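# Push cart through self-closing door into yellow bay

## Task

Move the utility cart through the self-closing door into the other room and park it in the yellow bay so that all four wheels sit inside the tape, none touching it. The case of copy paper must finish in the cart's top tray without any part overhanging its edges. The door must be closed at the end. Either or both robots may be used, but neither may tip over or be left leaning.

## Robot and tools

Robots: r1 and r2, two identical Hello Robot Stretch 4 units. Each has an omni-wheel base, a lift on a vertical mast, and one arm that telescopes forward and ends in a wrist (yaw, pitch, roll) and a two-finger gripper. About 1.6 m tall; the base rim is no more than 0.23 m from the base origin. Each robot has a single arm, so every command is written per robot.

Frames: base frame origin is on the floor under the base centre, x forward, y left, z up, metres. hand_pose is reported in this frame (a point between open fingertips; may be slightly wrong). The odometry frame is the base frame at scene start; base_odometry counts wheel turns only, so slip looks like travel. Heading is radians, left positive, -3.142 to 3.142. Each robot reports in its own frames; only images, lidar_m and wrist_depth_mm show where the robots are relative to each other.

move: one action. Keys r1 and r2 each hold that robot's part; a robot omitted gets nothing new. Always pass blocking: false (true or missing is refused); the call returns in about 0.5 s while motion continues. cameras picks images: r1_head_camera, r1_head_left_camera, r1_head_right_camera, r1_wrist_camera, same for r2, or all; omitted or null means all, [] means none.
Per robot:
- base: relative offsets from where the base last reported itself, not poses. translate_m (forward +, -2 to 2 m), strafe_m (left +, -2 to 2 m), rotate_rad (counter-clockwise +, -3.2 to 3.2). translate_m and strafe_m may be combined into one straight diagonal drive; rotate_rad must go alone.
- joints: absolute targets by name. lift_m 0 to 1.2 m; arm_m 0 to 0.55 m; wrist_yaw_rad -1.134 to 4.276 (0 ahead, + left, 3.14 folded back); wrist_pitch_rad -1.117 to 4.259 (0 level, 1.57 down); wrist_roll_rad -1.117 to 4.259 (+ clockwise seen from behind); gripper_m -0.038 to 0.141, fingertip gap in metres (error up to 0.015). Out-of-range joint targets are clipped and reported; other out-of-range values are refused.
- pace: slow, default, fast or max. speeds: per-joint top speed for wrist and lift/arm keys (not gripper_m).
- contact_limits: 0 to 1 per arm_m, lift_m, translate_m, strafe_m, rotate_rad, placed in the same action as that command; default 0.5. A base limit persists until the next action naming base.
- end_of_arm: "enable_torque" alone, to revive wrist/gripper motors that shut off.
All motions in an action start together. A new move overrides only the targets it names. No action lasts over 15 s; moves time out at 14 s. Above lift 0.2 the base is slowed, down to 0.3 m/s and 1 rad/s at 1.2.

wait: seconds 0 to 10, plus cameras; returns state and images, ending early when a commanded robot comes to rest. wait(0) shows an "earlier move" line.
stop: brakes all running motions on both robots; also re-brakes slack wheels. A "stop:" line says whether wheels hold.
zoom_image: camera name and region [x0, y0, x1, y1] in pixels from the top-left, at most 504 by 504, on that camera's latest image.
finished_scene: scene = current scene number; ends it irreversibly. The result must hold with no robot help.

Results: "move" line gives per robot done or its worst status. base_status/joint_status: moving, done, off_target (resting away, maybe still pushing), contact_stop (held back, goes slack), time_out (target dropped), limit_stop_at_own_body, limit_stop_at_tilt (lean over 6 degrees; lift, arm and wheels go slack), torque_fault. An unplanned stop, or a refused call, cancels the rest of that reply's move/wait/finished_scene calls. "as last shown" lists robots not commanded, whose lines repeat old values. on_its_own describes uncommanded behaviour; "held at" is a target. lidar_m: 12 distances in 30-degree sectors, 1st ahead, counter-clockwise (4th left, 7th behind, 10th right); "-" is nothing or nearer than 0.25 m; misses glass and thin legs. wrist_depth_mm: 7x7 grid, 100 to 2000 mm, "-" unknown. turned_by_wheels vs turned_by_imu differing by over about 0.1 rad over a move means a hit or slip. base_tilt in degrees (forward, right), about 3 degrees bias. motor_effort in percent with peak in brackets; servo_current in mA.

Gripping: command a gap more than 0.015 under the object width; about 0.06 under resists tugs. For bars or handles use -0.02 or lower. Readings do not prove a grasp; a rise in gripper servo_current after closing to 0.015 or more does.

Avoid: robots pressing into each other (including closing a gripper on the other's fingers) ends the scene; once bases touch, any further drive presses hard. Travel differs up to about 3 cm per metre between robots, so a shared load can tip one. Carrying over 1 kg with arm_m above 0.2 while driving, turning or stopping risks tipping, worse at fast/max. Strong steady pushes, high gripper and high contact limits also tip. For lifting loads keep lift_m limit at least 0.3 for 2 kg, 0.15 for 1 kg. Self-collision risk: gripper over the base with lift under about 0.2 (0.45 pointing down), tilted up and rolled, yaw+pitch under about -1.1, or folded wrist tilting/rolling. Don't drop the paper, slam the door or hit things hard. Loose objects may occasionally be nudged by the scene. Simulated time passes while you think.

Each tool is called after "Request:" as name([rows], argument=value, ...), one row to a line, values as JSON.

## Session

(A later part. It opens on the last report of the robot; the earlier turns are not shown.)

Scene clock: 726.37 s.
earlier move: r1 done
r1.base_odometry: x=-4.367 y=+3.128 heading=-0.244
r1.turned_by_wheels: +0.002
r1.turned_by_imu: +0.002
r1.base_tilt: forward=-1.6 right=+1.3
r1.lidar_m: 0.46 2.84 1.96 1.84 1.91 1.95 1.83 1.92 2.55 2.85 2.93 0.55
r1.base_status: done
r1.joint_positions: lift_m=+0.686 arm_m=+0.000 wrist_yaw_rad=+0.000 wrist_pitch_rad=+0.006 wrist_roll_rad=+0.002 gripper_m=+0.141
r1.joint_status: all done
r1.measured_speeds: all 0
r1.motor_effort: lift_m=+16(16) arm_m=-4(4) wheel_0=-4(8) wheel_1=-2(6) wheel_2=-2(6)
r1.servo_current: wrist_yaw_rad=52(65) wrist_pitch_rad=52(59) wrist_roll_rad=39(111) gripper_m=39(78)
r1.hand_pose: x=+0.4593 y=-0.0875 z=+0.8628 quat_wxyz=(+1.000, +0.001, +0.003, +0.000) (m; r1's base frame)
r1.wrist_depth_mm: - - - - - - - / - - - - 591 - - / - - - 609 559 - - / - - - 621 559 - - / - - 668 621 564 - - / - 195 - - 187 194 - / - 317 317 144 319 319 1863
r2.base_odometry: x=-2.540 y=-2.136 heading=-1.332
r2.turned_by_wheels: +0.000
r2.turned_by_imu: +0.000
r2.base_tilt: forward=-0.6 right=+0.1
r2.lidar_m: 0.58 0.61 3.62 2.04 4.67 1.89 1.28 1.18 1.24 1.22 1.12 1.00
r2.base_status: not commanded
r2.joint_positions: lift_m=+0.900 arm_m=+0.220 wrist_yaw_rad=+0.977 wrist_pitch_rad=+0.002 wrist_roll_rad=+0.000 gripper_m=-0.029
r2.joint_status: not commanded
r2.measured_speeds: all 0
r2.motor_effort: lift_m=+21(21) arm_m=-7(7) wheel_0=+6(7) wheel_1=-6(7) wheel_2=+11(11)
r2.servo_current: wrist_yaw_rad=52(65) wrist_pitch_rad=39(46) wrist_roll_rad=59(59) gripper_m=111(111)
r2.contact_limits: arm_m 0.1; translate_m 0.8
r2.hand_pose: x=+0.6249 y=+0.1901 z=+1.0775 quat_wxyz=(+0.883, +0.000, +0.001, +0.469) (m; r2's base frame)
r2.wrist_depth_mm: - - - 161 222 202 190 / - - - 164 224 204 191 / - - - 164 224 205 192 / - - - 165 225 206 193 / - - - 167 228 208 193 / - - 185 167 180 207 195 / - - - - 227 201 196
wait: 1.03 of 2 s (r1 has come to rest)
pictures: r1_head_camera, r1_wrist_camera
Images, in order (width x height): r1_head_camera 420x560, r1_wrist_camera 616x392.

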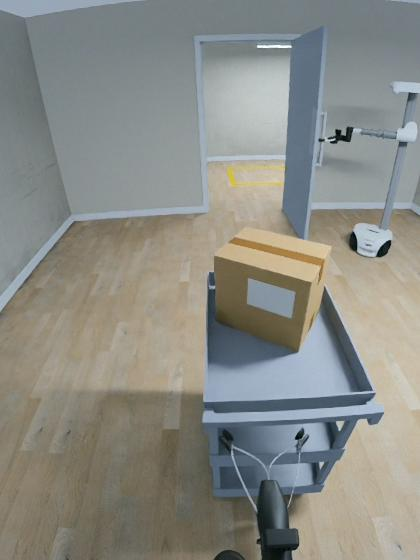

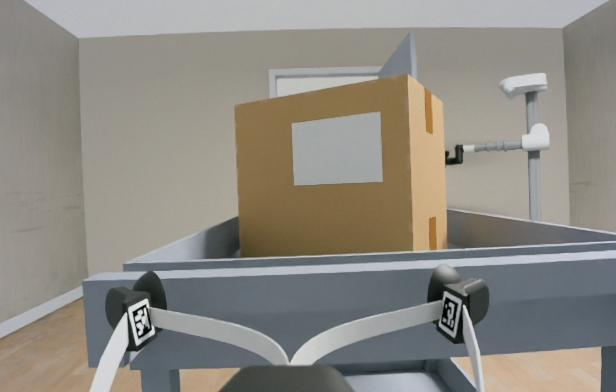

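Request:
move(blocking=false, cameras=[], r1={"base":{"rotate_rad":-0.1},"pace":"slow"})

Request:
wait(seconds=2, cameras=[])

Request:
move(blocking=false, cameras=[], r1={"base":{"translate_m":0.55},"pace":"slow","contact_limits":{"translate_m":0.6}})

Request:
wait(seconds=8, cameras=["r1_wrist_camera","r1_head_camera"])

Scene clock: 759.77 s.
move: r1 moving
r1.base_odometry: x=-4.367 y=+3.128 heading=-0.335
r1.turned_by_wheels: -0.091
r1.turned_by_imu: -0.091
r1.base_tilt: forward=-1.6 right=+1.2
r1.lidar_m: 0.49 3.13 2.05 1.84 1.88 2.02 1.84 1.85 2.37 2.85 2.89 0.54
r1.base_status: rotate_rad moving
r1.joint_positions: lift_m=+0.686 arm_m=+0.000 wrist_yaw_rad=+0.000 wrist_pitch_rad=+0.006 wrist_roll_rad=+0.002 gripper_m=+0.141
r1.joint_status: not commanded
r1.measured_speeds: translate_m=+0.001 strafe_m=+0.001 rotate_rad=-0.148 lift_m=+0.000 arm_m=+0.000 wrist_yaw_rad=+0.000 wrist_pitch_rad=+0.000 wrist_roll_rad=+0.000
r1.motor_effort: lift_m=+16(16) arm_m=-4(4) wheel_0=+5(6) wheel_1=+3(5) wheel_2=+2(6)
r1.servo_current: wrist_yaw_rad=46(59) wrist_pitch_rad=46(59) wrist_roll_rad=52(72) gripper_m=39(46)
r1.hand_pose: x=+0.4593 y=-0.0875 z=+0.8628 quat_wxyz=(+1.000, +0.001, +0.003, +0.000) (m; r1's base frame)
r1.wrist_depth_mm: - - - - - - - / - - - - - - - / - - 654 585 691 - - / - - 661 580 768 - - / - 640 668 580 668 - - / - 195 - - 186 196 353 / 267 315 322 144 732 1863 373
r2: as last shown
r2.base_tilt: forward=-0.6 right=+0.0
r2.lidar_m: 0.59 0.62 3.62 2.08 4.67 1.90 1.30 1.20 1.26 1.21 1.14 0.99
r2.motor_effort: lift_m=+21(21) arm_m=-7(7) wheel_0=+6(6) wheel_1=-6(6) wheel_2=+11(11)
r2.servo_current: wrist_yaw_rad=52(59) wrist_pitch_rad=46(46) wrist_roll_rad=46(52) gripper_m=104(104)
r2.contact_limits: arm_m 0.1; translate_m 0.8
r2.wrist_depth_mm: - - - 162 221 202 190 / - - - 164 224 204 191 / - - - 164 224 205 192 / - - - 165 226 206 193 / - - - 167 228 207 194 / - - 184 167 180 208 195 / - - - - 225 201 196
pictures: none
No camera images: "cameras" was empty.

Scene clock: 760.20 s.
earlier move: r1 done
r1.base_odometry: x=-4.367 y=+3.128 heading=-0.344
r1.turned_by_wheels: -0.009
r1.turned_by_imu: -0.009
r1.base_tilt: forward=-1.6 right=+1.3
r1.lidar_m: 0.47 3.14 2.01 1.83 1.85 2.03 1.84 1.88 2.36 2.86 2.86 0.53
r1.base_status: done
r1.joint_positions: lift_m=+0.686 arm_m=+0.000 wrist_yaw_rad=+0.000 wrist_pitch_rad=+0.006 wrist_roll_rad=+0.002 gripper_m=+0.141
r1.joint_status: not commanded
r1.measured_speeds: all 0
r1.motor_effort: lift_m=+16(16) arm_m=-4(4) wheel_0=+4(6) wheel_1=+1(5) wheel_2=+2(6)
r1.servo_current: wrist_yaw_rad=39(59) wrist_pitch_rad=33(59) wrist_roll_rad=52(72) gripper_m=39(46)
r1.hand_pose: x=+0.4593 y=-0.0875 z=+0.8628 quat_wxyz=(+1.000, +0.001, +0.003, +0.000) (m; r1's base frame)
r1.wrist_depth_mm: - - - - - - - / - - - - - - - / - - 640 580 - - - / - - 647 585 - - - / - 559 647 585 - - - / - 194 175 - 187 197 - / 287 314 322 143 960 1808 1708
r2.base_odometry: x=-2.540 y=-2.136 heading=-1.332
r2.turned_by_wheels: +0.000
r2.turned_by_imu: +0.000
r2.base_tilt: forward=-0.6 right=+0.0
r2.lidar_m: 0.60 0.62 3.64 2.04 4.65 1.86 1.29 1.19 1.23 1.22 1.14 1.01
r2.base_status: not commanded
r2.joint_positions: lift_m=+0.900 arm_m=+0.220 wrist_yaw_rad=+0.977 wrist_pitch_rad=+0.002 wrist_roll_rad=+0.000 gripper_m=-0.029
r2.joint_status: not commanded
r2.measured_speeds: all 0
r2.motor_effort: lift_m=+20(21) arm_m=-7(7) wheel_0=+6(6) wheel_1=-6(6) wheel_2=+11(11)
r2.servo_current: wrist_yaw_rad=52(59) wrist_pitch_rad=46(46) wrist_roll_rad=46(52) gripper_m=104(104)
r2.contact_limits: arm_m 0.1; translate_m 0.8
r2.hand_pose: x=+0.6249 y=+0.1901 z=+1.0775 quat_wxyz=(+0.883, +0.000, +0.001, +0.469) (m; r2's base frame)
r2.wrist_depth_mm: - - - 162 221 202 189 / - - - 164 224 204 191 / - - - 164 225 206 192 / - - - 165 225 206 193 / - - - 166 228 207 194 / - - 185 167 179 208 195 / - - - - 228 200 196
wait: 0.43 of 2 s (r1 has come to rest)
pictures: none
No camera images: "cameras" was empty.

Scene clock: 760.70 s.
move: r1 moving
r1.base_odometry: x=-4.356 y=+3.124 heading=-0.343
r1.turned_by_wheels: +0.000
r1.turned_by_imu: +0.000
r1.base_tilt: forward=-1.6 right=+1.3
r1.lidar_m: 0.47 3.15 2.06 1.84 1.87 2.04 1.86 1.88 2.35 2.85 2.85 0.54
r1.base_status: translate_m moving
r1.joint_positions: lift_m=+0.686 arm_m=+0.000 wrist_yaw_rad=+0.000 wrist_pitch_rad=+0.006 wrist_roll_rad=+0.002 gripper_m=+0.141
r1.joint_status: not commanded
r1.measured_speeds: translate_m=+0.049 strafe_m=-0.001 rotate_rad=+0.001 lift_m=+0.000 arm_m=+0.000 wrist_yaw_rad=+0.000 wrist_pitch_rad=+0.000 wrist_roll_rad=+0.000
r1.motor_effort: lift_m=+16(16) arm_m=-4(4) wheel_0=+4(8) wheel_1=+5(7) wheel_2=-4(6)
r1.servo_current: wrist_yaw_rad=33(59) wrist_pitch_rad=46(52) wrist_roll_rad=59(59) gripper_m=39(52)
r1.contact_limits: translate_m 0.6
r1.hand_pose: x=+0.4593 y=-0.0875 z=+0.8628 quat_wxyz=(+1.000, +0.001, +0.003, +0.000) (m; r1's base frame)
r1.wrist_depth_mm: - - - - - - - / - - - 597 - - - / - - 627 569 - - - / - - 640 569 - - - / - 564 640 574 591 - - / - 194 - - 187 195 - / 255 303 310 143 750 1863 355
r2: as last shown
r2.lidar_m: 0.61 0.59 3.63 2.03 4.66 1.89 1.28 1.21 1.24 1.20 1.13 1.01
r2.motor_effort: lift_m=+21(21) arm_m=-7(7) wheel_0=+6(6) wheel_1=-6(7) wheel_2=+11(11)
r2.servo_current: wrist_yaw_rad=46(52) wrist_pitch_rad=46(46) wrist_roll_rad=52(59) gripper_m=111(111)
r2.contact_limits: arm_m 0.1; translate_m 0.8
r2.wrist_depth_mm: - - - 162 220 202 190 / - - - 164 224 203 190 / - - - 164 225 205 191 / - - - 165 226 206 193 / - - - 166 228 206 193 / - - 185 167 180 208 194 / - - - - 226 200 196
pictures: none
No camera images: "cameras" was empty.

Scene clock: 766.97 s.
earlier move: r1 done
r1.base_odometry: x=-3.849 y=+2.943 heading=-0.343
r1.turned_by_wheels: +0.000
r1.turned_by_imu: -0.001
r1.base_tilt: forward=-1.6 right=+1.3
r1.lidar_m: 0.46 3.32 2.11 1.94 1.93 2.47 2.39 2.44 3.03 2.78 2.80 0.50
r1.base_status: done
r1.joint_positions: lift_m=+0.686 arm_m=+0.000 wrist_yaw_rad=+0.000 wrist_pitch_rad=+0.006 wrist_roll_rad=+0.002 gripper_m=+0.141
r1.joint_status: not commanded
r1.measured_speeds: all 0
r1.motor_effort: lift_m=+16(16) arm_m=+5(5) wheel_0=+3(9) wheel_1=+2(9) wheel_2=-2(12)
r1.servo_current: wrist_yaw_rad=78(78) wrist_pitch_rad=46(59) wrist_roll_rad=39(65) gripper_m=39(52)
r1.contact_limits: translate_m 0.6
r1.hand_pose: x=+0.4592 y=-0.0875 z=+0.8628 quat_wxyz=(+1.000, +0.001, +0.003, +0.000) (m; r1's base frame)
r1.wrist_depth_mm: - - - - - - - / - - - - - - - / - - 647 580 615 - - / - - 654 580 609 - - / - 539 627 580 549 - - / - 195 176 - 187 194 - / 232 293 300 144 314 1756 349
r2.base_odometry: x=-2.540 y=-2.136 heading=-1.332
r2.turned_by_wheels: +0.000
r2.turned_by_imu: +0.001
r2.base_tilt: forward=-0.6 right=+0.1
r2.lidar_m: 0.61 0.60 1.75 1.56 4.67 1.91 1.31 1.20 1.24 1.18 1.13 0.99
r2.base_status: not commanded
r2.joint_positions: lift_m=+0.900 arm_m=+0.220 wrist_yaw_rad=+0.977 wrist_pitch_rad=+0.002 wrist_roll_rad=+0.000 gripper_m=-0.029
r2.joint_status: not commanded
r2.measured_speeds: all 0
r2.motor_effort: lift_m=+21(21) arm_m=-7(7) wheel_0=+6(6) wheel_1=-6(7) wheel_2=+11(11)
r2.servo_current: wrist_yaw_rad=46(65) wrist_pitch_rad=46(46) wrist_roll_rad=39(59) gripper_m=104(111)
r2.contact_limits: arm_m 0.1; translate_m 0.8
r2.hand_pose: x=+0.6249 y=+0.1901 z=+1.0775 quat_wxyz=(+0.883, +0.000, +0.001, +0.469) (m; r2's base frame)
r2.wrist_depth_mm: - - - 162 221 202 190 / - - - 163 224 204 190 / - - - 164 225 206 192 / - - - 165 226 206 193 / 1366 - - 167 228 207 193 / - - 185 167 180 208 195 / 1366 1537 - - 227 201 196
wait: 6.27 of 8 s (r1 has come to rest)
pictures: r1_head_camera, r1_wrist_camera
Images, in order (width x height): r1_head_camera 420x560, r1_wrist_camera 616x392.

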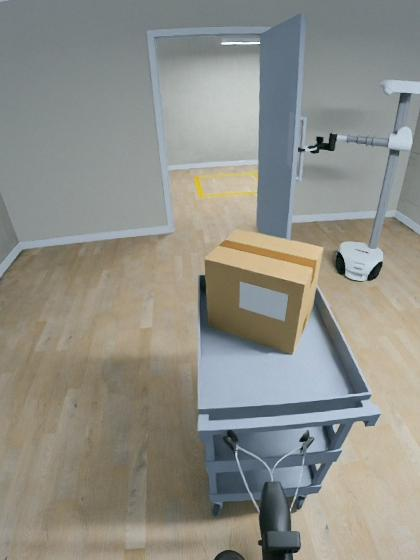

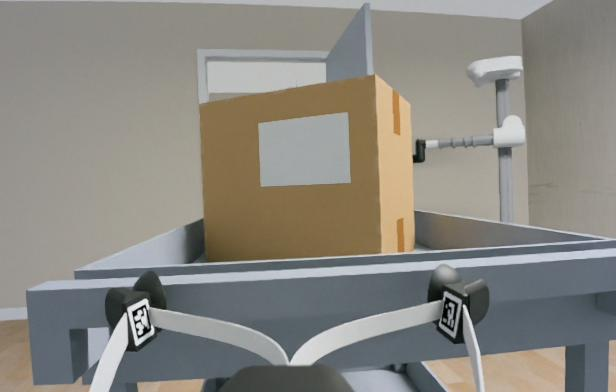

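Request:
move(blocking=false, cameras=[], r1={"base":{"translate_m":-0.04,"strafe_m":-0.16},"pace":"slow"})

Request:
wait(seconds=3, cameras=[])

Request:
move(blocking=false, cameras=[], r1={"base":{"rotate_rad":0.17},"pace":"slow"})

Request:
wait(seconds=3, cameras=[])

Request:
move(blocking=false, cameras=[], r1={"base":{"translate_m":0.4},"pace":"slow","contact_limits":{"translate_m":0.6}})

Request:
wait(seconds=8, cameras=["r1_wrist_camera","r1_head_camera"])

Scene clock: 781.57 s.
move: r1 moving
r1.base_odometry: x=-3.856 y=+2.932 heading=-0.343
r1.turned_by_wheels: +0.000
r1.turned_by_imu: +0.000
r1.base_tilt: forward=-1.6 right=+1.2
r1.lidar_m: 0.47 3.31 2.16 1.95 1.95 2.49 2.39 2.41 3.01 2.78 2.76 0.52
r1.base_status: translate_m moving; strafe_m moving
r1.joint_positions: lift_m=+0.686 arm_m=+0.000 wrist_yaw_rad=+0.000 wrist_pitch_rad=+0.006 wrist_roll_rad=+0.002 gripper_m=+0.141
r1.joint_status: not commanded
r1.measured_speeds: translate_m=-0.011 strafe_m=-0.048 rotate_rad=-0.001 lift_m=+0.000 arm_m=+0.000 wrist_yaw_rad=+0.000 wrist_pitch_rad=+0.000 wrist_roll_rad=+0.000
r1.motor_effort: lift_m=+16(16) arm_m=+5(5) wheel_0=+5(8) wheel_1=-7(8) wheel_2=+4(5)
r1.servo_current: wrist_yaw_rad=39(65) wrist_pitch_rad=52(52) wrist_roll_rad=52(59) gripper_m=46(46)
r1.hand_pose: x=+0.4592 y=-0.0875 z=+0.8628 quat_wxyz=(+1.000, +0.001, +0.003, +0.000) (m; r1's base frame)
r1.wrist_depth_mm: - - - - - - - / - - - - - - - / - - 647 569 668 - - / - - 647 580 585 - - / - 574 640 585 574 - - / - 195 175 - 187 193 - / 234 297 303 143 319 1756 338
r2: as last shown
r2.turned_by_imu: +0.000
r2.base_tilt: forward=-0.6 right=+0.0
r2.lidar_m: 0.60 0.59 1.73 1.59 4.66 1.88 1.27 1.20 1.26 1.20 1.13 0.99
r2.motor_effort: lift_m=+21(21) arm_m=-7(7) wheel_0=+6(6) wheel_1=-6(6) wheel_2=+11(11)
r2.servo_current: wrist_yaw_rad=59(59) wrist_pitch_rad=39(46) wrist_roll_rad=46(52) gripper_m=98(104)
r2.contact_limits: arm_m 0.1; translate_m 0.8
r2.wrist_depth_mm: - - - 162 221 202 190 / - - - 164 224 204 191 / - - - 164 224 205 192 / - - - 165 226 206 193 / 1366 - - 167 228 207 193 / - - 185 167 180 207 195 / 1397 1576 - - 227 201 196
pictures: none
No camera images: "cameras" was empty.

Scene clock: 783.97 s.
earlier move: r1 done
r1.base_odometry: x=-3.941 y=+2.806 heading=-0.343
r1.turned_by_wheels: +0.000
r1.turned_by_imu: -0.001
r1.base_tilt: forward=-1.6 right=+1.3
r1.lidar_m: 0.50 0.54 2.31 2.07 2.11 2.58 2.34 2.36 2.88 2.60 2.65 0.54
r1.base_status: done
r1.joint_positions: lift_m=+0.686 arm_m=+0.000 wrist_yaw_rad=+0.000 wrist_pitch_rad=+0.006 wrist_roll_rad=+0.002 gripper_m=+0.141
r1.joint_status: not commanded
r1.measured_speeds: all 0
r1.motor_effort: lift_m=+16(16) arm_m=+5(5) wheel_0=+4(8) wheel_1=-3(8) wheel_2=+3(5)
r1.servo_current: wrist_yaw_rad=52(65) wrist_pitch_rad=39(52) wrist_roll_rad=46(65) gripper_m=39(46)
r1.hand_pose: x=+0.4592 y=-0.0875 z=+0.8628 quat_wxyz=(+1.000, +0.001, +0.003, +0.000) (m; r1's base frame)
r1.wrist_depth_mm: - - - - - - - / - - - - - - - / - 676 591 691 - - - / - 691 597 661 - - - / 597 668 609 640 - - - / - 194 - - 187 195 - / 1983 340 345 144 375 1863 1983
r2.base_odometry: x=-2.540 y=-2.136 heading=-1.332
r2.turned_by_wheels: +0.000
r2.turned_by_imu: +0.000
r2.base_tilt: forward=-0.6 right=+0.0
r2.lidar_m: 0.59 0.60 1.71 1.57 4.64 1.89 1.28 1.19 1.24 1.22 1.13 1.01
r2.base_status: not commanded
r2.joint_positions: lift_m=+0.900 arm_m=+0.220 wrist_yaw_rad=+0.977 wrist_pitch_rad=+0.002 wrist_roll_rad=+0.000 gripper_m=-0.029
r2.joint_status: not commanded
r2.measured_speeds: all 0
r2.motor_effort: lift_m=+21(21) arm_m=-7(7) wheel_0=+6(7) wheel_1=-6(7) wheel_2=+11(11)
r2.servo_current: wrist_yaw_rad=39(65) wrist_pitch_rad=39(52) wrist_roll_rad=33(65) gripper_m=111(111)
r2.contact_limits: arm_m 0.1; translate_m 0.8
r2.hand_pose: x=+0.6249 y=+0.1901 z=+1.0775 quat_wxyz=(+0.883, +0.000, +0.001, +0.469) (m; r2's base frame)
r2.wrist_depth_mm: - - - 162 221 202 190 / - - - 164 224 202 191 / - - - 164 225 206 192 / - - - 165 226 206 193 / 1366 - - 166 228 207 194 / - - 184 167 180 208 195 / 1366 1576 - - 226 200 196
wait: 2.40 of 3 s (r1 has come to rest)
pictures: none
No camera images: "cameras" was empty.

Scene clock: 784.47 s.
move: r1 moving
r1.base_odometry: x=-3.941 y=+2.806 heading=-0.226
r1.turned_by_wheels: +0.117
r1.turned_by_imu: +0.118
r1.base_tilt: forward=-1.6 right=+1.3
r1.lidar_m: 0.49 0.54 2.21 2.07 2.16 2.40 2.31 2.45 2.75 2.62 2.71 0.52
r1.base_status: rotate_rad moving
r1.joint_positions: lift_m=+0.686 arm_m=+0.000 wrist_yaw_rad=+0.000 wrist_pitch_rad=+0.006 wrist_roll_rad=+0.002 gripper_m=+0.141
r1.joint_status: not commanded
r1.measured_speeds: translate_m=-0.001 strafe_m=-0.001 rotate_rad=+0.338 lift_m=+0.000 arm_m=+0.000 wrist_yaw_rad=+0.000 wrist_pitch_rad=+0.000 wrist_roll_rad=+0.000
r1.motor_effort: lift_m=+16(16) arm_m=+5(5) wheel_0=-6(8) wheel_1=-2(6) wheel_2=-4(6)
r1.servo_current: wrist_yaw_rad=39(52) wrist_pitch_rad=39(52) wrist_roll_rad=59(59) gripper_m=46(46)
r1.hand_pose: x=+0.4592 y=-0.0875 z=+0.8628 quat_wxyz=(+1.000, +0.001, +0.003, +0.000) (m; r1's base frame)
r1.wrist_depth_mm: - - - - - - - / - - - - - - - / - - 661 580 - - - / - - 661 585 750 - - / - 574 661 585 - 455 - / - 194 - - 187 194 - / 351 347 347 143 946 345 1983
r2: as last shown
r2.base_tilt: forward=-0.6 right=+0.1
r2.lidar_m: 0.61 0.63 1.75 1.58 4.66 1.87 1.28 1.19 1.23 1.21 1.12 1.00
r2.motor_effort: lift_m=+20(21) arm_m=-7(7) wheel_0=+6(6) wheel_1=-6(7) wheel_2=+10(11)
r2.servo_current: wrist_yaw_rad=52(52) wrist_pitch_rad=39(52) wrist_roll_rad=46(59) gripper_m=104(111)
r2.contact_limits: arm_m 0.1; translate_m 0.8
r2.wrist_depth_mm: - - - 162 221 202 190 / - - - 163 224 203 190 / - - - 164 224 204 191 / - - - 165 226 206 193 / 1397 - - 166 229 207 194 / - - 185 167 179 208 195 / 1397 1537 - - 227 201 195
pictures: none
No camera images: "cameras" was empty.

Scene clock: 785.07 s.
earlier move: r1 done
r1.base_odometry: x=-3.941 y=+2.806 heading=-0.174
r1.turned_by_wheels: +0.052
r1.turned_by_imu: +0.052
r1.base_tilt: forward=-1.6 right=+1.3
r1.lidar_m: 0.49 2.92 2.19 2.07 2.21 2.41 2.32 2.45 2.71 2.62 2.76 0.53
r1.base_status: done
r1.joint_positions: lift_m=+0.686 arm_m=+0.000 wrist_yaw_rad=+0.000 wrist_pitch_rad=+0.006 wrist_roll_rad=+0.002 gripper_m=+0.141
r1.joint_status: not commanded
r1.measured_speeds: all 0
r1.motor_effort: lift_m=+16(16) arm_m=+5(5) wheel_0=-4(8) wheel_1=-2(6) wheel_2=-2(6)
r1.servo_current: wrist_yaw_rad=52(52) wrist_pitch_rad=52(52) wrist_roll_rad=52(59) gripper_m=46(46)
r1.hand_pose: x=+0.4592 y=-0.0875 z=+0.8628 quat_wxyz=(+1.000, +0.001, +0.003, +0.000) (m; r1's base frame)
r1.wrist_depth_mm: - - - - - - - / - - - - - - - / - - - 615 603 - - / - - - 621 580 - - / - - 699 647 591 - - / 322 195 - - 187 194 - / - 368 1808 144 329 831 317
r2.base_odometry: x=-2.540 y=-2.136 heading=-1.332
r2.turned_by_wheels: +0.000
r2.turned_by_imu: +0.000
r2.base_tilt: forward=-0.6 right=+0.1
r2.lidar_m: 0.59 0.61 1.73 1.59 4.66 1.86 1.29 1.20 1.24 1.21 1.12 1.02
r2.base_status: not commanded
r2.joint_positions: lift_m=+0.900 arm_m=+0.220 wrist_yaw_rad=+0.977 wrist_pitch_rad=+0.002 wrist_roll_rad=+0.000 gripper_m=-0.029
r2.joint_status: not commanded
r2.measured_speeds: all 0
r2.motor_effort: lift_m=+21(21) arm_m=-7(7) wheel_0=+6(6) wheel_1=-6(7) wheel_2=+11(11)
r2.servo_current: wrist_yaw_rad=52(65) wrist_pitch_rad=39(52) wrist_roll_rad=46(65) gripper_m=104(111)
r2.contact_limits: arm_m 0.1; translate_m 0.8
r2.hand_pose: x=+0.6249 y=+0.1901 z=+1.0775 quat_wxyz=(+0.883, +0.000, +0.001, +0.469) (m; r2's base frame)
r2.wrist_depth_mm: - - - 162 222 202 190 / - - - 164 224 203 191 / - - - 164 224 205 191 / - - - 165 226 206 193 / 1397 - - 166 227 207 193 / - - 185 167 180 208 195 / 1366 1618 - - 226 201 196
wait: 0.60 of 3 s (r1 has come to rest)
pictures: none
No camera images: "cameras" was empty.

Scene clock: 785.57 s.
move: r1 moving
r1.base_odometry: x=-3.929 y=+2.804 heading=-0.174
r1.turned_by_wheels: +0.000
r1.turned_by_imu: +0.000
r1.base_tilt: forward=-1.6 right=+1.2
r1.lidar_m: 0.50 2.92 2.17 2.07 2.18 2.42 2.34 2.50 2.71 2.61 2.76 0.52
r1.base_status: translate_m moving
r1.joint_positions: lift_m=+0.686 arm_m=+0.000 wrist_yaw_rad=+0.000 wrist_pitch_rad=+0.006 wrist_roll_rad=+0.002 gripper_m=+0.141
r1.joint_status: not commanded
r1.measured_speeds: translate_m=+0.048 strafe_m=+0.000 rotate_rad=+0.000 lift_m=+0.000 arm_m=+0.000 wrist_yaw_rad=+0.000 wrist_pitch_rad=+0.000 wrist_roll_rad=+0.000
r1.motor_effort: lift_m=+16(16) arm_m=+4(5) wheel_0=+5(5) wheel_1=+3(5) wheel_2=-5(8)
r1.servo_current: wrist_yaw_rad=46(65) wrist_pitch_rad=39(52) wrist_roll_rad=65(65) gripper_m=39(46)
r1.contact_limits: translate_m 0.6
r1.hand_pose: x=+0.4592 y=-0.0875 z=+0.8628 quat_wxyz=(+1.000, +0.001, +0.003, +0.000) (m; r1's base frame)
r1.wrist_depth_mm: - - - - - - - / - - - - - - - / - - - 603 580 - - / - - - 603 569 - - / - - 699 603 554 - - / 291 193 - - 187 193 - / - 349 931 143 320 820 306
r2: as last shown
r2.base_tilt: forward=-0.7 right=+0.1
r2.lidar_m: 0.60 0.61 1.76 1.58 4.66 1.87 1.30 1.18 1.24 1.21 1.12 1.00
r2.servo_current: wrist_yaw_rad=52(59) wrist_pitch_rad=39(39) wrist_roll_rad=52(52) gripper_m=104(111)
r2.contact_limits: arm_m 0.1; translate_m 0.8
r2.wrist_depth_mm: - - - 162 222 202 190 / - - - 164 224 204 191 / - - - 164 226 205 193 / - - - 165 225 206 193 / 1397 - - 166 228 208 193 / - - 185 167 180 208 195 / 1397 1537 - - 228 200 196
pictures: none
No camera images: "cameras" was empty.

Scene clock: 790.37 s.
earlier move: r1 done
r1.base_odometry: x=-3.547 y=+2.737 heading=-0.173
r1.turned_by_wheels: +0.000
r1.turned_by_imu: -0.001
r1.base_tilt: forward=-1.6 right=+1.3
r1.lidar_m: 0.48 2.91 2.15 2.08 2.18 2.82 2.74 2.88 2.73 2.63 0.63 0.51
r1.base_status: done
r1.joint_positions: lift_m=+0.686 arm_m=+0.000 wrist_yaw_rad=-0.002 wrist_pitch_rad=+0.006 wrist_roll_rad=+0.002 gripper_m=+0.141
r1.joint_status: not commanded
r1.measured_speeds: all 0
r1.motor_effort: lift_m=+16(16) arm_m=+5(5) wheel_0=+4(10) wheel_1=+1(6) wheel_2=-1(13)
r1.servo_current: wrist_yaw_rad=46(72) wrist_pitch_rad=46(59) wrist_roll_rad=39(65) gripper_m=46(52)
r1.contact_limits: translate_m 0.6
r1.hand_pose: x=+0.4590 y=-0.0879 z=+0.8628 quat_wxyz=(+1.000, +0.001, +0.003, -0.001) (m; r1's base frame)
r1.wrist_depth_mm: - - - - - - - / - - - - 627 535 - / - - - - 591 539 - / - - - - 591 539 - / - - - 654 603 539 - / - 204 - - 182 194 - / - 1921 - 143 297 296 294
r2.base_odometry: x=-2.540 y=-2.136 heading=-1.332
r2.turned_by_wheels: +0.000
r2.turned_by_imu: +0.001
r2.base_tilt: forward=-0.7 right=+0.1
r2.lidar_m: 0.62 0.59 1.18 1.23 4.67 1.90 1.30 1.21 1.26 1.23 1.14 1.00
r2.base_status: not commanded
r2.joint_positions: lift_m=+0.900 arm_m=+0.220 wrist_yaw_rad=+0.977 wrist_pitch_rad=+0.002 wrist_roll_rad=+0.000 gripper_m=-0.029
r2.joint_status: not commanded
r2.measured_speeds: all 0
r2.motor_effort: lift_m=+21(21) arm_m=-7(7) wheel_0=+5(6) wheel_1=-6(7) wheel_2=+10(11)
r2.servo_current: wrist_yaw_rad=52(59) wrist_pitch_rad=39(46) wrist_roll_rad=39(65) gripper_m=104(111)
r2.contact_limits: arm_m 0.1; translate_m 0.8
r2.hand_pose: x=+0.6249 y=+0.1901 z=+1.0775 quat_wxyz=(+0.883, +0.000, +0.001, +0.469) (m; r2's base frame)
r2.wrist_depth_mm: - - - 162 221 202 190 / - - - 163 224 204 191 / - - - 164 224 205 192 / - - - 166 225 206 193 / 1118 - - 166 228 207 193 / 1464 - 185 167 180 208 195 / - 144 - - 227 201 196
wait: 4.80 of 8 s (r1 has come to rest)
pictures: r1_head_camera, r1_wrist_camera
Images, in order (width x height): r1_head_camera 420x560, r1_wrist_camera 616x392.

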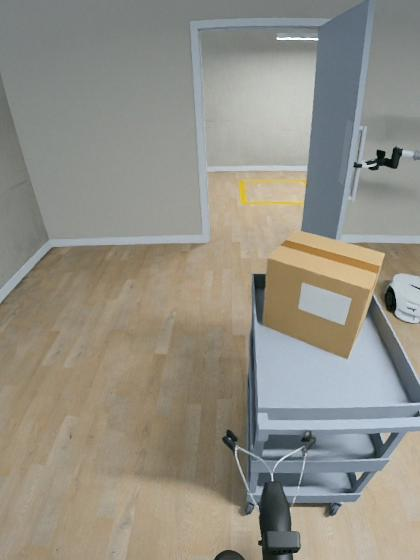

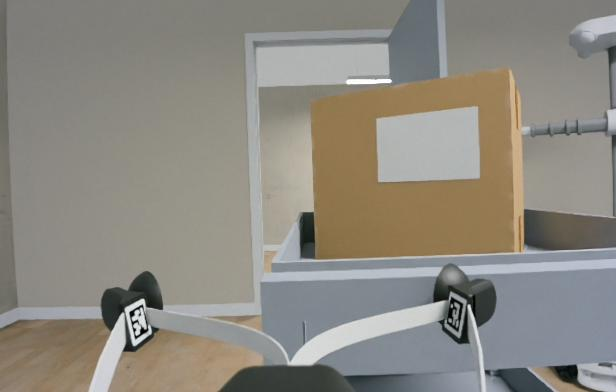

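Request:
move(blocking=false, cameras=[], r1={"base":{"translate_m":-0.05,"strafe_m":-0.22},"pace":"slow"})

Request:
wait(seconds=4, cameras=[])

Request:
move(blocking=false, cameras=[], r1={"base":{"rotate_rad":-0.02},"pace":"slow"})

Request:
wait(seconds=2, cameras=["r1_wrist_camera","r1_head_camera"])

Scene clock: 803.93 s.
move: r1 moving
r1.base_odometry: x=-3.552 y=+2.725 heading=-0.173
r1.turned_by_wheels: +0.000
r1.turned_by_imu: +0.000
r1.base_tilt: forward=-1.6 right=+1.3
r1.lidar_m: 0.48 2.91 2.17 2.11 2.20 2.81 2.73 2.90 2.72 2.62 0.64 0.51
r1.base_status: translate_m moving; strafe_m moving
r1.joint_positions: lift_m=+0.686 arm_m=+0.000 wrist_yaw_rad=-0.002 wrist_pitch_rad=+0.006 wrist_roll_rad=+0.002 gripper_m=+0.141
r1.joint_status: not commanded
r1.measured_speeds: translate_m=-0.010 strafe_m=-0.049 rotate_rad=-0.001 lift_m=+0.000 arm_m=+0.000 wrist_yaw_rad=+0.000 wrist_pitch_rad=+0.000 wrist_roll_rad=+0.000
r1.motor_effort: lift_m=+16(16) arm_m=+5(5) wheel_0=+5(10) wheel_1=-5(7) wheel_2=+2(3)
r1.servo_current: wrist_yaw_rad=39(59) wrist_pitch_rad=46(52) wrist_roll_rad=33(65) gripper_m=46(46)
r1.hand_pose: x=+0.4590 y=-0.0879 z=+0.8628 quat_wxyz=(+1.000, +0.001, +0.003, -0.001) (m; r1's base frame)
r1.wrist_depth_mm: - - - - - - - / - - - - 627 544 - / - - - 668 597 544 - / - - - 750 597 535 - / - - - 647 591 539 - / - 209 - - 187 194 - / - - - 143 298 297 297
r2: as last shown
r2.turned_by_imu: +0.000
r2.base_tilt: forward=-0.6 right=+0.0
r2.lidar_m: 0.61 0.60 1.19 1.22 4.67 1.91 1.29 1.20 1.24 1.21 1.14 1.00
r2.motor_effort: lift_m=+21(21) arm_m=-7(7) wheel_0=+6(6) wheel_1=-6(7) wheel_2=+11(11)
r2.servo_current: wrist_yaw_rad=46(65) wrist_pitch_rad=46(46) wrist_roll_rad=46(59) gripper_m=104(104)
r2.contact_limits: arm_m 0.1; translate_m 0.8
r2.wrist_depth_mm: - - - 162 222 202 189 / - - - 164 224 203 191 / - - - 164 224 205 192 / - - - 165 227 206 193 / 1118 - - 166 228 206 194 / 1464 - 185 167 180 208 195 / - 144 - - 227 201 196
pictures: none
No camera images: "cameras" was empty.

Scene clock: 806.93 s.
earlier move: r1 done
r1.base_odometry: x=-3.634 y=+2.529 heading=-0.173
r1.turned_by_wheels: +0.000
r1.turned_by_imu: -0.001
r1.base_tilt: forward=-1.6 right=+1.3
r1.lidar_m: 0.48 0.57 2.38 2.30 2.41 2.76 2.70 2.82 2.50 2.42 2.54 0.51
r1.base_status: done
r1.joint_positions: lift_m=+0.686 arm_m=+0.000 wrist_yaw_rad=-0.002 wrist_pitch_rad=+0.006 wrist_roll_rad=+0.002 gripper_m=+0.141
r1.joint_status: not commanded
r1.measured_speeds: all 0
r1.motor_effort: lift_m=+16(16) arm_m=+5(5) wheel_0=+3(10) wheel_1=-2(8) wheel_2=+3(5)
r1.servo_current: wrist_yaw_rad=46(78) wrist_pitch_rad=46(59) wrist_roll_rad=59(72) gripper_m=46(46)
r1.hand_pose: x=+0.4590 y=-0.0879 z=+0.8628 quat_wxyz=(+1.000, +0.001, +0.003, -0.001) (m; r1's base frame)
r1.wrist_depth_mm: - - - - - - - / - - - - - - - / - - 676 585 732 - - / - - 683 585 723 - - / - 597 668 591 627 - - / 301 194 - - 187 193 - / 347 342 759 143 750 1808 1576
r2.base_odometry: x=-2.540 y=-2.136 heading=-1.332
r2.turned_by_wheels: +0.000
r2.turned_by_imu: +0.000
r2.base_tilt: forward=-0.7 right=+0.1
r2.lidar_m: 0.59 0.60 1.18 1.21 4.64 1.88 1.29 1.21 1.24 1.22 1.11 0.98
r2.base_status: not commanded
r2.joint_positions: lift_m=+0.900 arm_m=+0.220 wrist_yaw_rad=+0.977 wrist_pitch_rad=+0.002 wrist_roll_rad=+0.000 gripper_m=-0.029
r2.joint_status: not commanded
r2.measured_speeds: all 0
r2.motor_effort: lift_m=+21(21) arm_m=-7(7) wheel_0=+6(6) wheel_1=-7(7) wheel_2=+11(11)
r2.servo_current: wrist_yaw_rad=46(65) wrist_pitch_rad=39(46) wrist_roll_rad=46(59) gripper_m=104(111)
r2.contact_limits: arm_m 0.1; translate_m 0.8
r2.hand_pose: x=+0.6249 y=+0.1901 z=+1.0775 quat_wxyz=(+0.883, +0.000, +0.001, +0.469) (m; r2's base frame)
r2.wrist_depth_mm: - - - 162 221 202 189 / - - - 164 224 204 190 / - - - 164 224 205 191 / - - - 165 226 206 193 / 1098 - - 166 229 208 194 / 1464 - 185 167 180 208 195 / - 144 - - 227 202 195
wait: 3.00 of 4 s (r1 has come to rest)
pictures: none
No camera images: "cameras" was empty.

Scene clock: 807.43 s.
move: r1 moving
r1.base_odometry: x=-3.634 y=+2.529 heading=-0.192
r1.turned_by_wheels: -0.019
r1.turned_by_imu: -0.019
r1.base_tilt: forward=-1.6 right=+1.3
r1.lidar_m: 0.49 0.53 2.41 2.30 2.39 2.78 2.68 2.83 2.53 2.42 2.49 0.51
r1.base_status: rotate_rad moving
r1.joint_positions: lift_m=+0.686 arm_m=+0.000 wrist_yaw_rad=-0.002 wrist_pitch_rad=+0.006 wrist_roll_rad=+0.002 gripper_m=+0.141
r1.joint_status: not commanded
r1.measured_speeds: all 0
r1.motor_effort: lift_m=+16(16) arm_m=+5(5) wheel_0=+1(4) wheel_1=+4(4) wheel_2=+3(6)
r1.servo_current: wrist_yaw_rad=59(59) wrist_pitch_rad=46(59) wrist_roll_rad=52(59) gripper_m=39(46)
r1.hand_pose: x=+0.4590 y=-0.0879 z=+0.8628 quat_wxyz=(+1.000, +0.001, +0.003, -0.001) (m; r1's base frame)
r1.wrist_depth_mm: - - - - - - - / - - - - - - - / - - 668 580 1921 - - / - - 676 580 715 - - / - 591 676 585 - - - / 312 193 - - 187 194 - / 343 340 340 143 931 1708 1576
r2: as last shown
r2.lidar_m: 0.59 0.61 1.21 1.17 4.66 1.90 1.29 1.19 1.23 1.22 1.12 0.99
r2.motor_effort: lift_m=+21(21) arm_m=-7(7) wheel_0=+6(6) wheel_1=-6(7) wheel_2=+11(11)
r2.servo_current: wrist_yaw_rad=52(59) wrist_pitch_rad=33(46) wrist_roll_rad=46(52) gripper_m=104(111)
r2.contact_limits: arm_m 0.1; translate_m 0.8
r2.wrist_depth_mm: - - - 162 221 202 190 / - - - 164 223 203 191 / - - - 164 224 205 193 / - - - 165 226 206 193 / 1078 - - 167 227 206 193 / 1464 - 185 167 180 208 195 / - 144 - - 226 201 195
pictures: none
No camera images: "cameras" was empty.

Scene clock: 807.50 s.
earlier move: r1 done
r1.base_odometry: x=-3.634 y=+2.529 heading=-0.192
r1.turned_by_wheels: +0.000
r1.turned_by_imu: +0.000
r1.base_tilt: forward=-1.6 right=+1.3
r1.lidar_m: 0.49 0.53 2.41 2.30 2.39 2.79 2.69 2.82 2.49 2.42 2.52 0.53
r1.base_status: done
r1.joint_positions: lift_m=+0.686 arm_m=+0.000 wrist_yaw_rad=-0.002 wrist_pitch_rad=+0.006 wrist_roll_rad=+0.002 gripper_m=+0.141
r1.joint_status: not commanded
r1.measured_speeds: all 0
r1.motor_effort: lift_m=+16(16) arm_m=+5(5) wheel_0=+3(4) wheel_1=+3(4) wheel_2=+2(6)
r1.servo_current: wrist_yaw_rad=59(59) wrist_pitch_rad=46(59) wrist_roll_rad=33(59) gripper_m=39(46)
r1.hand_pose: x=+0.4590 y=-0.0879 z=+0.8628 quat_wxyz=(+1.000, +0.001, +0.003, -0.001) (m; r1's base frame)
r1.wrist_depth_mm: - - - - - - - / - - - - - - - / - - 668 574 1983 - - / - - 668 580 707 - - / - 585 668 597 - - - / 312 194 - - 187 193 - / 343 340 336 143 917 1708 1618
r2.base_odometry: x=-2.540 y=-2.136 heading=-1.332
r2.turned_by_wheels: +0.000
r2.turned_by_imu: +0.000
r2.base_tilt: forward=-0.7 right=+0.0
r2.lidar_m: 0.60 0.59 1.24 1.21 4.66 1.91 1.29 1.21 1.24 1.22 1.13 1.01
r2.base_status: not commanded
r2.joint_positions: lift_m=+0.900 arm_m=+0.220 wrist_yaw_rad=+0.977 wrist_pitch_rad=+0.002 wrist_roll_rad=+0.000 gripper_m=-0.029
r2.joint_status: not commanded
r2.measured_speeds: all 0
r2.motor_effort: lift_m=+21(21) arm_m=-7(7) wheel_0=+6(6) wheel_1=-6(7) wheel_2=+11(11)
r2.servo_current: wrist_yaw_rad=59(59) wrist_pitch_rad=39(46) wrist_roll_rad=46(52) gripper_m=104(111)
r2.contact_limits: arm_m 0.1; translate_m 0.8
r2.hand_pose: x=+0.6249 y=+0.1901 z=+1.0775 quat_wxyz=(+0.883, +0.000, +0.001, +0.469) (m; r2's base frame)
r2.wrist_depth_mm: - - - 162 222 203 190 / - - - 164 224 203 190 / - - - 164 224 205 191 / - - - 165 226 205 193 / 1078 - - 167 228 207 193 / 1464 - 185 167 180 207 195 / - 144 - - 226 201 195
wait: 0.07 of 2 s (r1 has come to rest)
pictures: r1_head_camera, r1_wrist_camera
Images, in order (width x height): r1_head_camera 420x560, r1_wrist_camera 616x392.

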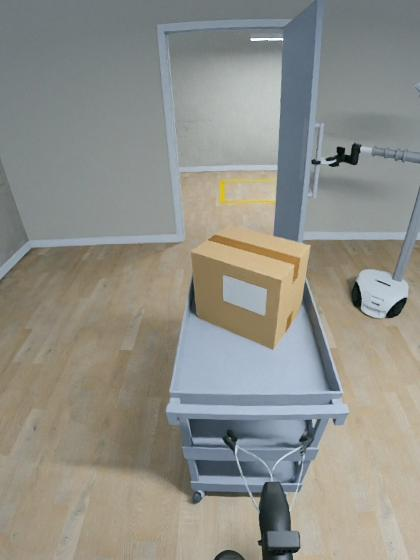

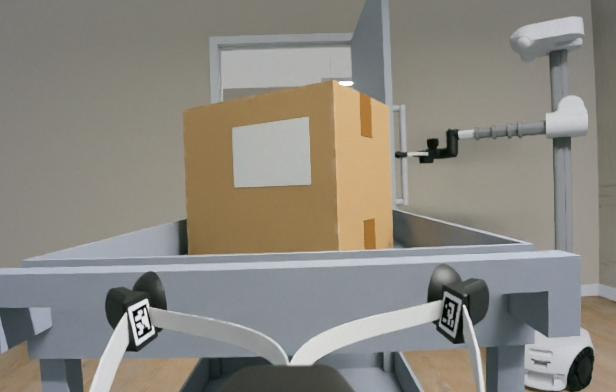

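Request:
move(blocking=false, cameras=[], r1={"base":{"strafe_m":-0.03},"pace":"slow"})

Request:
wait(seconds=2, cameras=[])

Request:
move(blocking=false, cameras=[], r1={"base":{"rotate_rad":0.09},"pace":"slow"})

Request:
wait(seconds=2, cameras=[])

Request:
move(blocking=false, cameras=[], r1={"base":{"translate_m":0.4},"pace":"slow","contact_limits":{"translate_m":0.6}})

Request:
wait(seconds=8, cameras=["r1_wrist_camera","r1_head_camera"])

Scene clock: 821.97 s.
move: r1 moving
r1.base_odometry: x=-3.637 y=+2.515 heading=-0.192
r1.turned_by_wheels: +0.000
r1.turned_by_imu: +0.000
r1.base_tilt: forward=-1.6 right=+1.3
r1.lidar_m: 0.48 0.52 2.42 2.31 2.41 2.79 2.69 2.79 2.50 2.40 2.49 0.52
r1.base_status: strafe_m moving
r1.joint_positions: lift_m=+0.686 arm_m=+0.000 wrist_yaw_rad=-0.002 wrist_pitch_rad=+0.006 wrist_roll_rad=+0.002 gripper_m=+0.141
r1.joint_status: not commanded
r1.measured_speeds: translate_m=+0.000 strafe_m=-0.055 rotate_rad=+0.001 lift_m=+0.000 arm_m=+0.000 wrist_yaw_rad=+0.000 wrist_pitch_rad=+0.000 wrist_roll_rad=+0.000
r1.motor_effort: lift_m=+16(16) arm_m=+4(5) wheel_0=+8(9) wheel_1=-6(6) wheel_2=+1(2)
r1.servo_current: wrist_yaw_rad=46(59) wrist_pitch_rad=52(52) wrist_roll_rad=59(59) gripper_m=39(52)
r1.hand_pose: x=+0.4590 y=-0.0879 z=+0.8628 quat_wxyz=(+1.000, +0.001, +0.003, -0.001) (m; r1's base frame)
r1.wrist_depth_mm: - - - - - - - / - - - - - - - / - - 647 574 - - - / - - 654 580 - - - / - 615 676 585 - 466 - / - 193 - - 187 193 - / 336 336 338 143 1756 1756 1618
r2: as last shown
r2.base_tilt: forward=-0.6 right=+0.1
r2.lidar_m: 0.60 0.64 1.20 1.19 4.67 1.88 1.27 1.22 1.25 1.22 1.13 1.01
r2.motor_effort: lift_m=+21(21) arm_m=-7(7) wheel_0=+6(7) wheel_1=-6(7) wheel_2=+11(11)
r2.servo_current: wrist_yaw_rad=59(59) wrist_pitch_rad=39(39) wrist_roll_rad=46(52) gripper_m=104(104)
r2.contact_limits: arm_m 0.1; translate_m 0.8
r2.wrist_depth_mm: - - - 162 222 202 190 / - - - 164 223 203 190 / - - - 165 225 205 192 / - - - 165 226 206 193 / 1098 - - 166 229 207 193 / 1464 - 185 166 179 208 195 / - 144 - - 226 200 196
pictures: none
No camera images: "cameras" was empty.

Scene clock: 822.77 s.
earlier move: r1 done
r1.base_odometry: x=-3.640 y=+2.499 heading=-0.192
r1.turned_by_wheels: +0.000
r1.turned_by_imu: +0.000
r1.base_tilt: forward=-1.5 right=+1.2
r1.lidar_m: 0.49 0.54 2.43 2.34 2.42 2.80 2.69 2.83 2.48 2.37 2.46 0.49
r1.base_status: done
r1.joint_positions: lift_m=+0.686 arm_m=+0.000 wrist_yaw_rad=-0.002 wrist_pitch_rad=+0.006 wrist_roll_rad=+0.002 gripper_m=+0.141
r1.joint_status: not commanded
r1.measured_speeds: all 0
r1.motor_effort: lift_m=+16(16) arm_m=+5(5) wheel_0=+3(9) wheel_1=-2(6) wheel_2=+0(2)
r1.servo_current: wrist_yaw_rad=52(65) wrist_pitch_rad=46(52) wrist_roll_rad=59(59) gripper_m=39(52)
r1.hand_pose: x=+0.4590 y=-0.0879 z=+0.8628 quat_wxyz=(+1.000, +0.001, +0.003, -0.001) (m; r1's base frame)
r1.wrist_depth_mm: - - - - - - - / - - - - - - - / - - 640 569 1921 - - / - - 647 580 1983 - - / - 603 654 585 - - - / - 194 - - 188 193 - / 340 336 336 143 1756 357 1576
r2.base_odometry: x=-2.540 y=-2.136 heading=-1.332
r2.turned_by_wheels: +0.000
r2.turned_by_imu: +0.000
r2.base_tilt: forward=-0.6 right=+0.1
r2.lidar_m: 0.60 0.62 1.23 1.19 4.67 1.85 1.28 1.20 1.26 1.21 1.14 0.97
r2.base_status: not commanded
r2.joint_positions: lift_m=+0.900 arm_m=+0.220 wrist_yaw_rad=+0.977 wrist_pitch_rad=+0.002 wrist_roll_rad=+0.000 gripper_m=-0.029
r2.joint_status: not commanded
r2.measured_speeds: all 0
r2.motor_effort: lift_m=+20(21) arm_m=-7(7) wheel_0=+6(7) wheel_1=-6(7) wheel_2=+11(11)
r2.servo_current: wrist_yaw_rad=46(59) wrist_pitch_rad=39(52) wrist_roll_rad=46(59) gripper_m=104(111)
r2.contact_limits: arm_m 0.1; translate_m 0.8
r2.hand_pose: x=+0.6249 y=+0.1901 z=+1.0775 quat_wxyz=(+0.883, +0.000, +0.001, +0.469) (m; r2's base frame)
r2.wrist_depth_mm: - - - 162 220 202 189 / - - - 164 224 204 190 / - - - 164 225 205 192 / - - - 165 226 206 193 / 1098 - - 166 228 207 193 / 1430 - 185 167 180 207 195 / - 144 - - 225 200 196
wait: 0.80 of 2 s (r1 has come to rest)
pictures: none
No camera images: "cameras" was empty.

Scene clock: 823.27 s.
move: r1 moving
r1.base_odometry: x=-3.640 y=+2.499 heading=-0.107
r1.turned_by_wheels: +0.085
r1.turned_by_imu: +0.085
r1.base_tilt: forward=-1.5 right=+1.3
r1.lidar_m: 0.49 3.07 2.36 2.33 2.48 2.74 2.68 2.90 2.43 2.39 2.56 0.52
r1.base_status: rotate_rad moving
r1.joint_positions: lift_m=+0.686 arm_m=+0.000 wrist_yaw_rad=-0.002 wrist_pitch_rad=+0.006 wrist_roll_rad=+0.002 gripper_m=+0.141
r1.joint_status: not commanded
r1.measured_speeds: translate_m=+0.000 strafe_m=-0.001 rotate_rad=+0.115 lift_m=+0.000 arm_m=+0.000 wrist_yaw_rad=+0.000 wrist_pitch_rad=+0.000 wrist_roll_rad=+0.000
r1.motor_effort: lift_m=+16(16) arm_m=+5(5) wheel_0=-4(7) wheel_1=-4(5) wheel_2=-1(5)
r1.servo_current: wrist_yaw_rad=59(59) wrist_pitch_rad=39(52) wrist_roll_rad=52(65) gripper_m=46(46)
r1.hand_pose: x=+0.4590 y=-0.0879 z=+0.8628 quat_wxyz=(+1.000, +0.001, +0.003, -0.001) (m; r1's base frame)
r1.wrist_depth_mm: - - - - - - - / - - - - - - - / - - 715 591 627 - - / - - 715 603 621 - - / - 585 691 597 585 - - / 304 195 - - 186 195 - / 1921 349 788 143 325 1708 320
r2: as last shown
r2.base_tilt: forward=-0.7 right=+0.0
r2.lidar_m: 0.56 0.61 1.20 1.20 4.68 1.90 1.28 1.19 1.25 1.23 1.13 1.01
r2.motor_effort: lift_m=+21(21) arm_m=-7(7) wheel_0=+6(6) wheel_1=-6(7) wheel_2=+11(11)
r2.servo_current: wrist_yaw_rad=59(59) wrist_pitch_rad=39(46) wrist_roll_rad=52(52) gripper_m=104(104)
r2.contact_limits: arm_m 0.1; translate_m 0.8
r2.wrist_depth_mm: - - - 162 221 202 190 / - - - 164 223 204 191 / - - - 164 225 206 192 / - - - 166 226 205 193 / 1078 - - 167 228 208 194 / 1464 - 185 167 179 208 195 / - 144 - - 227 200 196
pictures: none
No camera images: "cameras" was empty.

Scene clock: 823.67 s.
earlier move: r1 done
r1.base_odometry: x=-3.640 y=+2.499 heading=-0.103
r1.turned_by_wheels: +0.005
r1.turned_by_imu: +0.005
r1.base_tilt: forward=-1.6 right=+1.2
r1.lidar_m: 0.47 3.10 2.39 2.34 2.48 2.72 2.67 2.89 2.44 2.39 2.56 0.54
r1.base_status: done
r1.joint_positions: lift_m=+0.686 arm_m=+0.000 wrist_yaw_rad=-0.002 wrist_pitch_rad=+0.006 wrist_roll_rad=+0.002 gripper_m=+0.141
r1.joint_status: not commanded
r1.measured_speeds: all 0
r1.motor_effort: lift_m=+16(16) arm_m=+5(5) wheel_0=-4(7) wheel_1=-2(5) wheel_2=-1(5)
r1.servo_current: wrist_yaw_rad=39(59) wrist_pitch_rad=46(52) wrist_roll_rad=39(65) gripper_m=39(46)
r1.hand_pose: x=+0.4590 y=-0.0879 z=+0.8628 quat_wxyz=(+1.000, +0.001, +0.003, -0.001) (m; r1's base frame)
r1.wrist_depth_mm: - - - - - - - / - - - - 647 - - / - - - 609 564 - - / - - - 615 564 - - / - - 615 621 559 - - / 315 195 - - 187 194 - / - 353 917 143 322 750 303
r2.base_odometry: x=-2.540 y=-2.136 heading=-1.332
r2.turned_by_wheels: +0.000
r2.turned_by_imu: +0.000
r2.base_tilt: forward=-0.7 right=+0.1
r2.lidar_m: 0.60 0.61 1.21 1.17 4.65 1.91 1.30 1.19 1.23 1.21 1.12 0.98
r2.base_status: not commanded
r2.joint_positions: lift_m=+0.900 arm_m=+0.220 wrist_yaw_rad=+0.977 wrist_pitch_rad=+0.002 wrist_roll_rad=+0.000 gripper_m=-0.029
r2.joint_status: not commanded
r2.measured_speeds: all 0
r2.motor_effort: lift_m=+21(21) arm_m=-7(7) wheel_0=+6(6) wheel_1=-6(7) wheel_2=+11(11)
r2.servo_current: wrist_yaw_rad=46(59) wrist_pitch_rad=39(46) wrist_roll_rad=46(52) gripper_m=104(104)
r2.contact_limits: arm_m 0.1; translate_m 0.8
r2.hand_pose: x=+0.6249 y=+0.1901 z=+1.0775 quat_wxyz=(+0.883, +0.000, +0.001, +0.469) (m; r2's base frame)
r2.wrist_depth_mm: - - - 161 221 202 189 / - - - 164 224 203 191 / - - - 165 224 205 192 / - - - 166 226 205 193 / 1118 - - 167 228 207 194 / 1464 - 184 167 180 206 195 / - 144 - - 227 201 196
wait: 0.40 of 2 s (r1 has come to rest)
pictures: none
No camera images: "cameras" was empty.

Scene clock: 824.17 s.
move: r1 moving
r1.base_odometry: x=-3.627 y=+2.498 heading=-0.102
r1.turned_by_wheels: +0.000
r1.turned_by_imu: +0.000
r1.base_tilt: forward=-1.6 right=+1.3
r1.lidar_m: 0.47 3.06 2.39 2.34 2.51 2.74 2.68 2.91 2.43 2.40 2.54 0.52
r1.base_status: translate_m moving
r1.joint_positions: lift_m=+0.686 arm_m=+0.000 wrist_yaw_rad=-0.002 wrist_pitch_rad=+0.006 wrist_roll_rad=+0.002 gripper_m=+0.141
r1.joint_status: not commanded
r1.measured_speeds: translate_m=+0.049 strafe_m=+0.001 rotate_rad=+0.002 lift_m=+0.000 arm_m=+0.000 wrist_yaw_rad=+0.000 wrist_pitch_rad=+0.000 wrist_roll_rad=+0.000
r1.motor_effort: lift_m=+16(16) arm_m=+5(5) wheel_0=+4(5) wheel_1=+3(5) wheel_2=-5(8)
r1.servo_current: wrist_yaw_rad=46(59) wrist_pitch_rad=52(59) wrist_roll_rad=39(65) gripper_m=46(46)
r1.contact_limits: translate_m 0.6
r1.hand_pose: x=+0.4590 y=-0.0879 z=+0.8628 quat_wxyz=(+1.000, +0.001, +0.003, -0.001) (m; r1's base frame)
r1.wrist_depth_mm: - - - - - - - / - - - - 668 - - / - - - 597 549 - - / - - - 603 549 - - / - - 668 603 549 - - / 287 195 - - 187 193 - / - 343 1708 144 310 303 296
r2: as last shown
r2.base_tilt: forward=-0.6 right=+0.1
r2.lidar_m: 0.60 0.61 1.23 1.22 4.66 1.89 1.28 1.19 1.23 1.21 1.13 1.00
r2.motor_effort: lift_m=+21(21) arm_m=-7(7) wheel_0=+6(6) wheel_1=-6(6) wheel_2=+11(11)
r2.servo_current: wrist_yaw_rad=59(59) wrist_pitch_rad=33(46) wrist_roll_rad=46(59) gripper_m=104(104)
r2.contact_limits: arm_m 0.1; translate_m 0.8
r2.wrist_depth_mm: - - - 162 222 203 190 / - - - 164 224 203 191 / - - - 164 226 204 192 / - - - 165 226 206 193 / 1078 - - 167 228 208 194 / 1499 - 184 167 180 208 195 / - 143 - - 227 201 195
pictures: none
No camera images: "cameras" was empty.

Scene clock: 828.97 s.
earlier move: r1 done
r1.base_odometry: x=-3.242 y=+2.458 heading=-0.102
r1.turned_by_wheels: +0.000
r1.turned_by_imu: -0.002
r1.base_tilt: forward=-1.6 right=+1.3
r1.lidar_m: 0.48 2.89 2.33 2.30 2.44 3.15 3.08 3.18 2.48 2.42 0.65 0.48
r1.base_status: done
r1.joint_positions: lift_m=+0.686 arm_m=+0.000 wrist_yaw_rad=-0.002 wrist_pitch_rad=+0.006 wrist_roll_rad=+0.002 gripper_m=+0.141
r1.joint_status: not commanded
r1.measured_speeds: all 0
r1.motor_effort: lift_m=+16(16) arm_m=+5(5) wheel_0=+4(10) wheel_1=+3(6) wheel_2=-4(11)
r1.servo_current: wrist_yaw_rad=26(78) wrist_pitch_rad=46(59) wrist_roll_rad=46(78) gripper_m=46(46)
r1.contact_limits: translate_m 0.6
r1.hand_pose: x=+0.4590 y=-0.0880 z=+0.8628 quat_wxyz=(+1.000, +0.001, +0.003, -0.001) (m; r1's base frame)
r1.wrist_depth_mm: - - - - - - - / - - - - - 559 - / - - - - 609 544 - / - - - - 615 549 - / - - - - 615 549 - / - 205 - - 182 191 - / - 1921 - 150 296 297 297
r2.base_odometry: x=-2.540 y=-2.136 heading=-1.332
r2.turned_by_wheels: +0.000
r2.turned_by_imu: +0.001
r2.base_tilt: forward=-0.7 right=+0.0
r2.lidar_m: 0.57 0.61 0.82 0.93 4.68 1.88 1.29 1.20 1.24 1.19 1.14 1.03
r2.base_status: not commanded
r2.joint_positions: lift_m=+0.900 arm_m=+0.220 wrist_yaw_rad=+0.977 wrist_pitch_rad=+0.002 wrist_roll_rad=+0.000 gripper_m=-0.029
r2.joint_status: not commanded
r2.measured_speeds: all 0
r2.motor_effort: lift_m=+21(21) arm_m=-7(7) wheel_0=+6(7) wheel_1=-6(7) wheel_2=+11(11)
r2.servo_current: wrist_yaw_rad=46(65) wrist_pitch_rad=46(46) wrist_roll_rad=46(65) gripper_m=104(117)
r2.contact_limits: arm_m 0.1; translate_m 0.8
r2.hand_pose: x=+0.6249 y=+0.1901 z=+1.0775 quat_wxyz=(+0.883, +0.000, +0.001, +0.469) (m; r2's base frame)
r2.wrist_depth_mm: - - - 162 221 202 189 / - - - 164 224 204 191 / - - - 164 225 206 191 / - - - 165 227 206 193 / 759 854 - 166 228 208 194 / 759 809 183 167 179 207 195 / - 144 - - 227 200 196
wait: 4.80 of 8 s (r1 has come to rest)
pictures: r1_head_camera, r1_wrist_camera
Images, in order (width x height): r1_head_camera 420x560, r1_wrist_camera 616x392.

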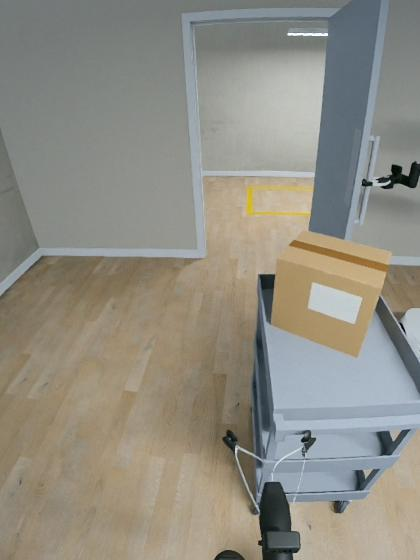

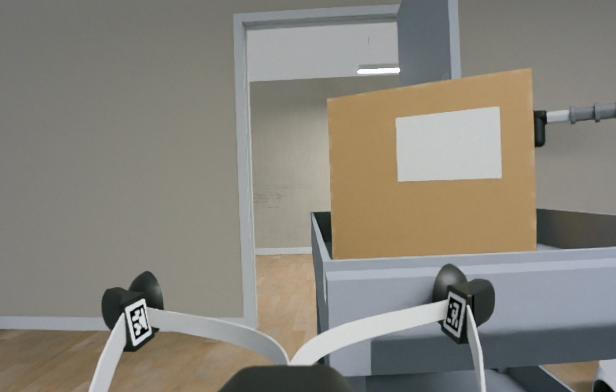

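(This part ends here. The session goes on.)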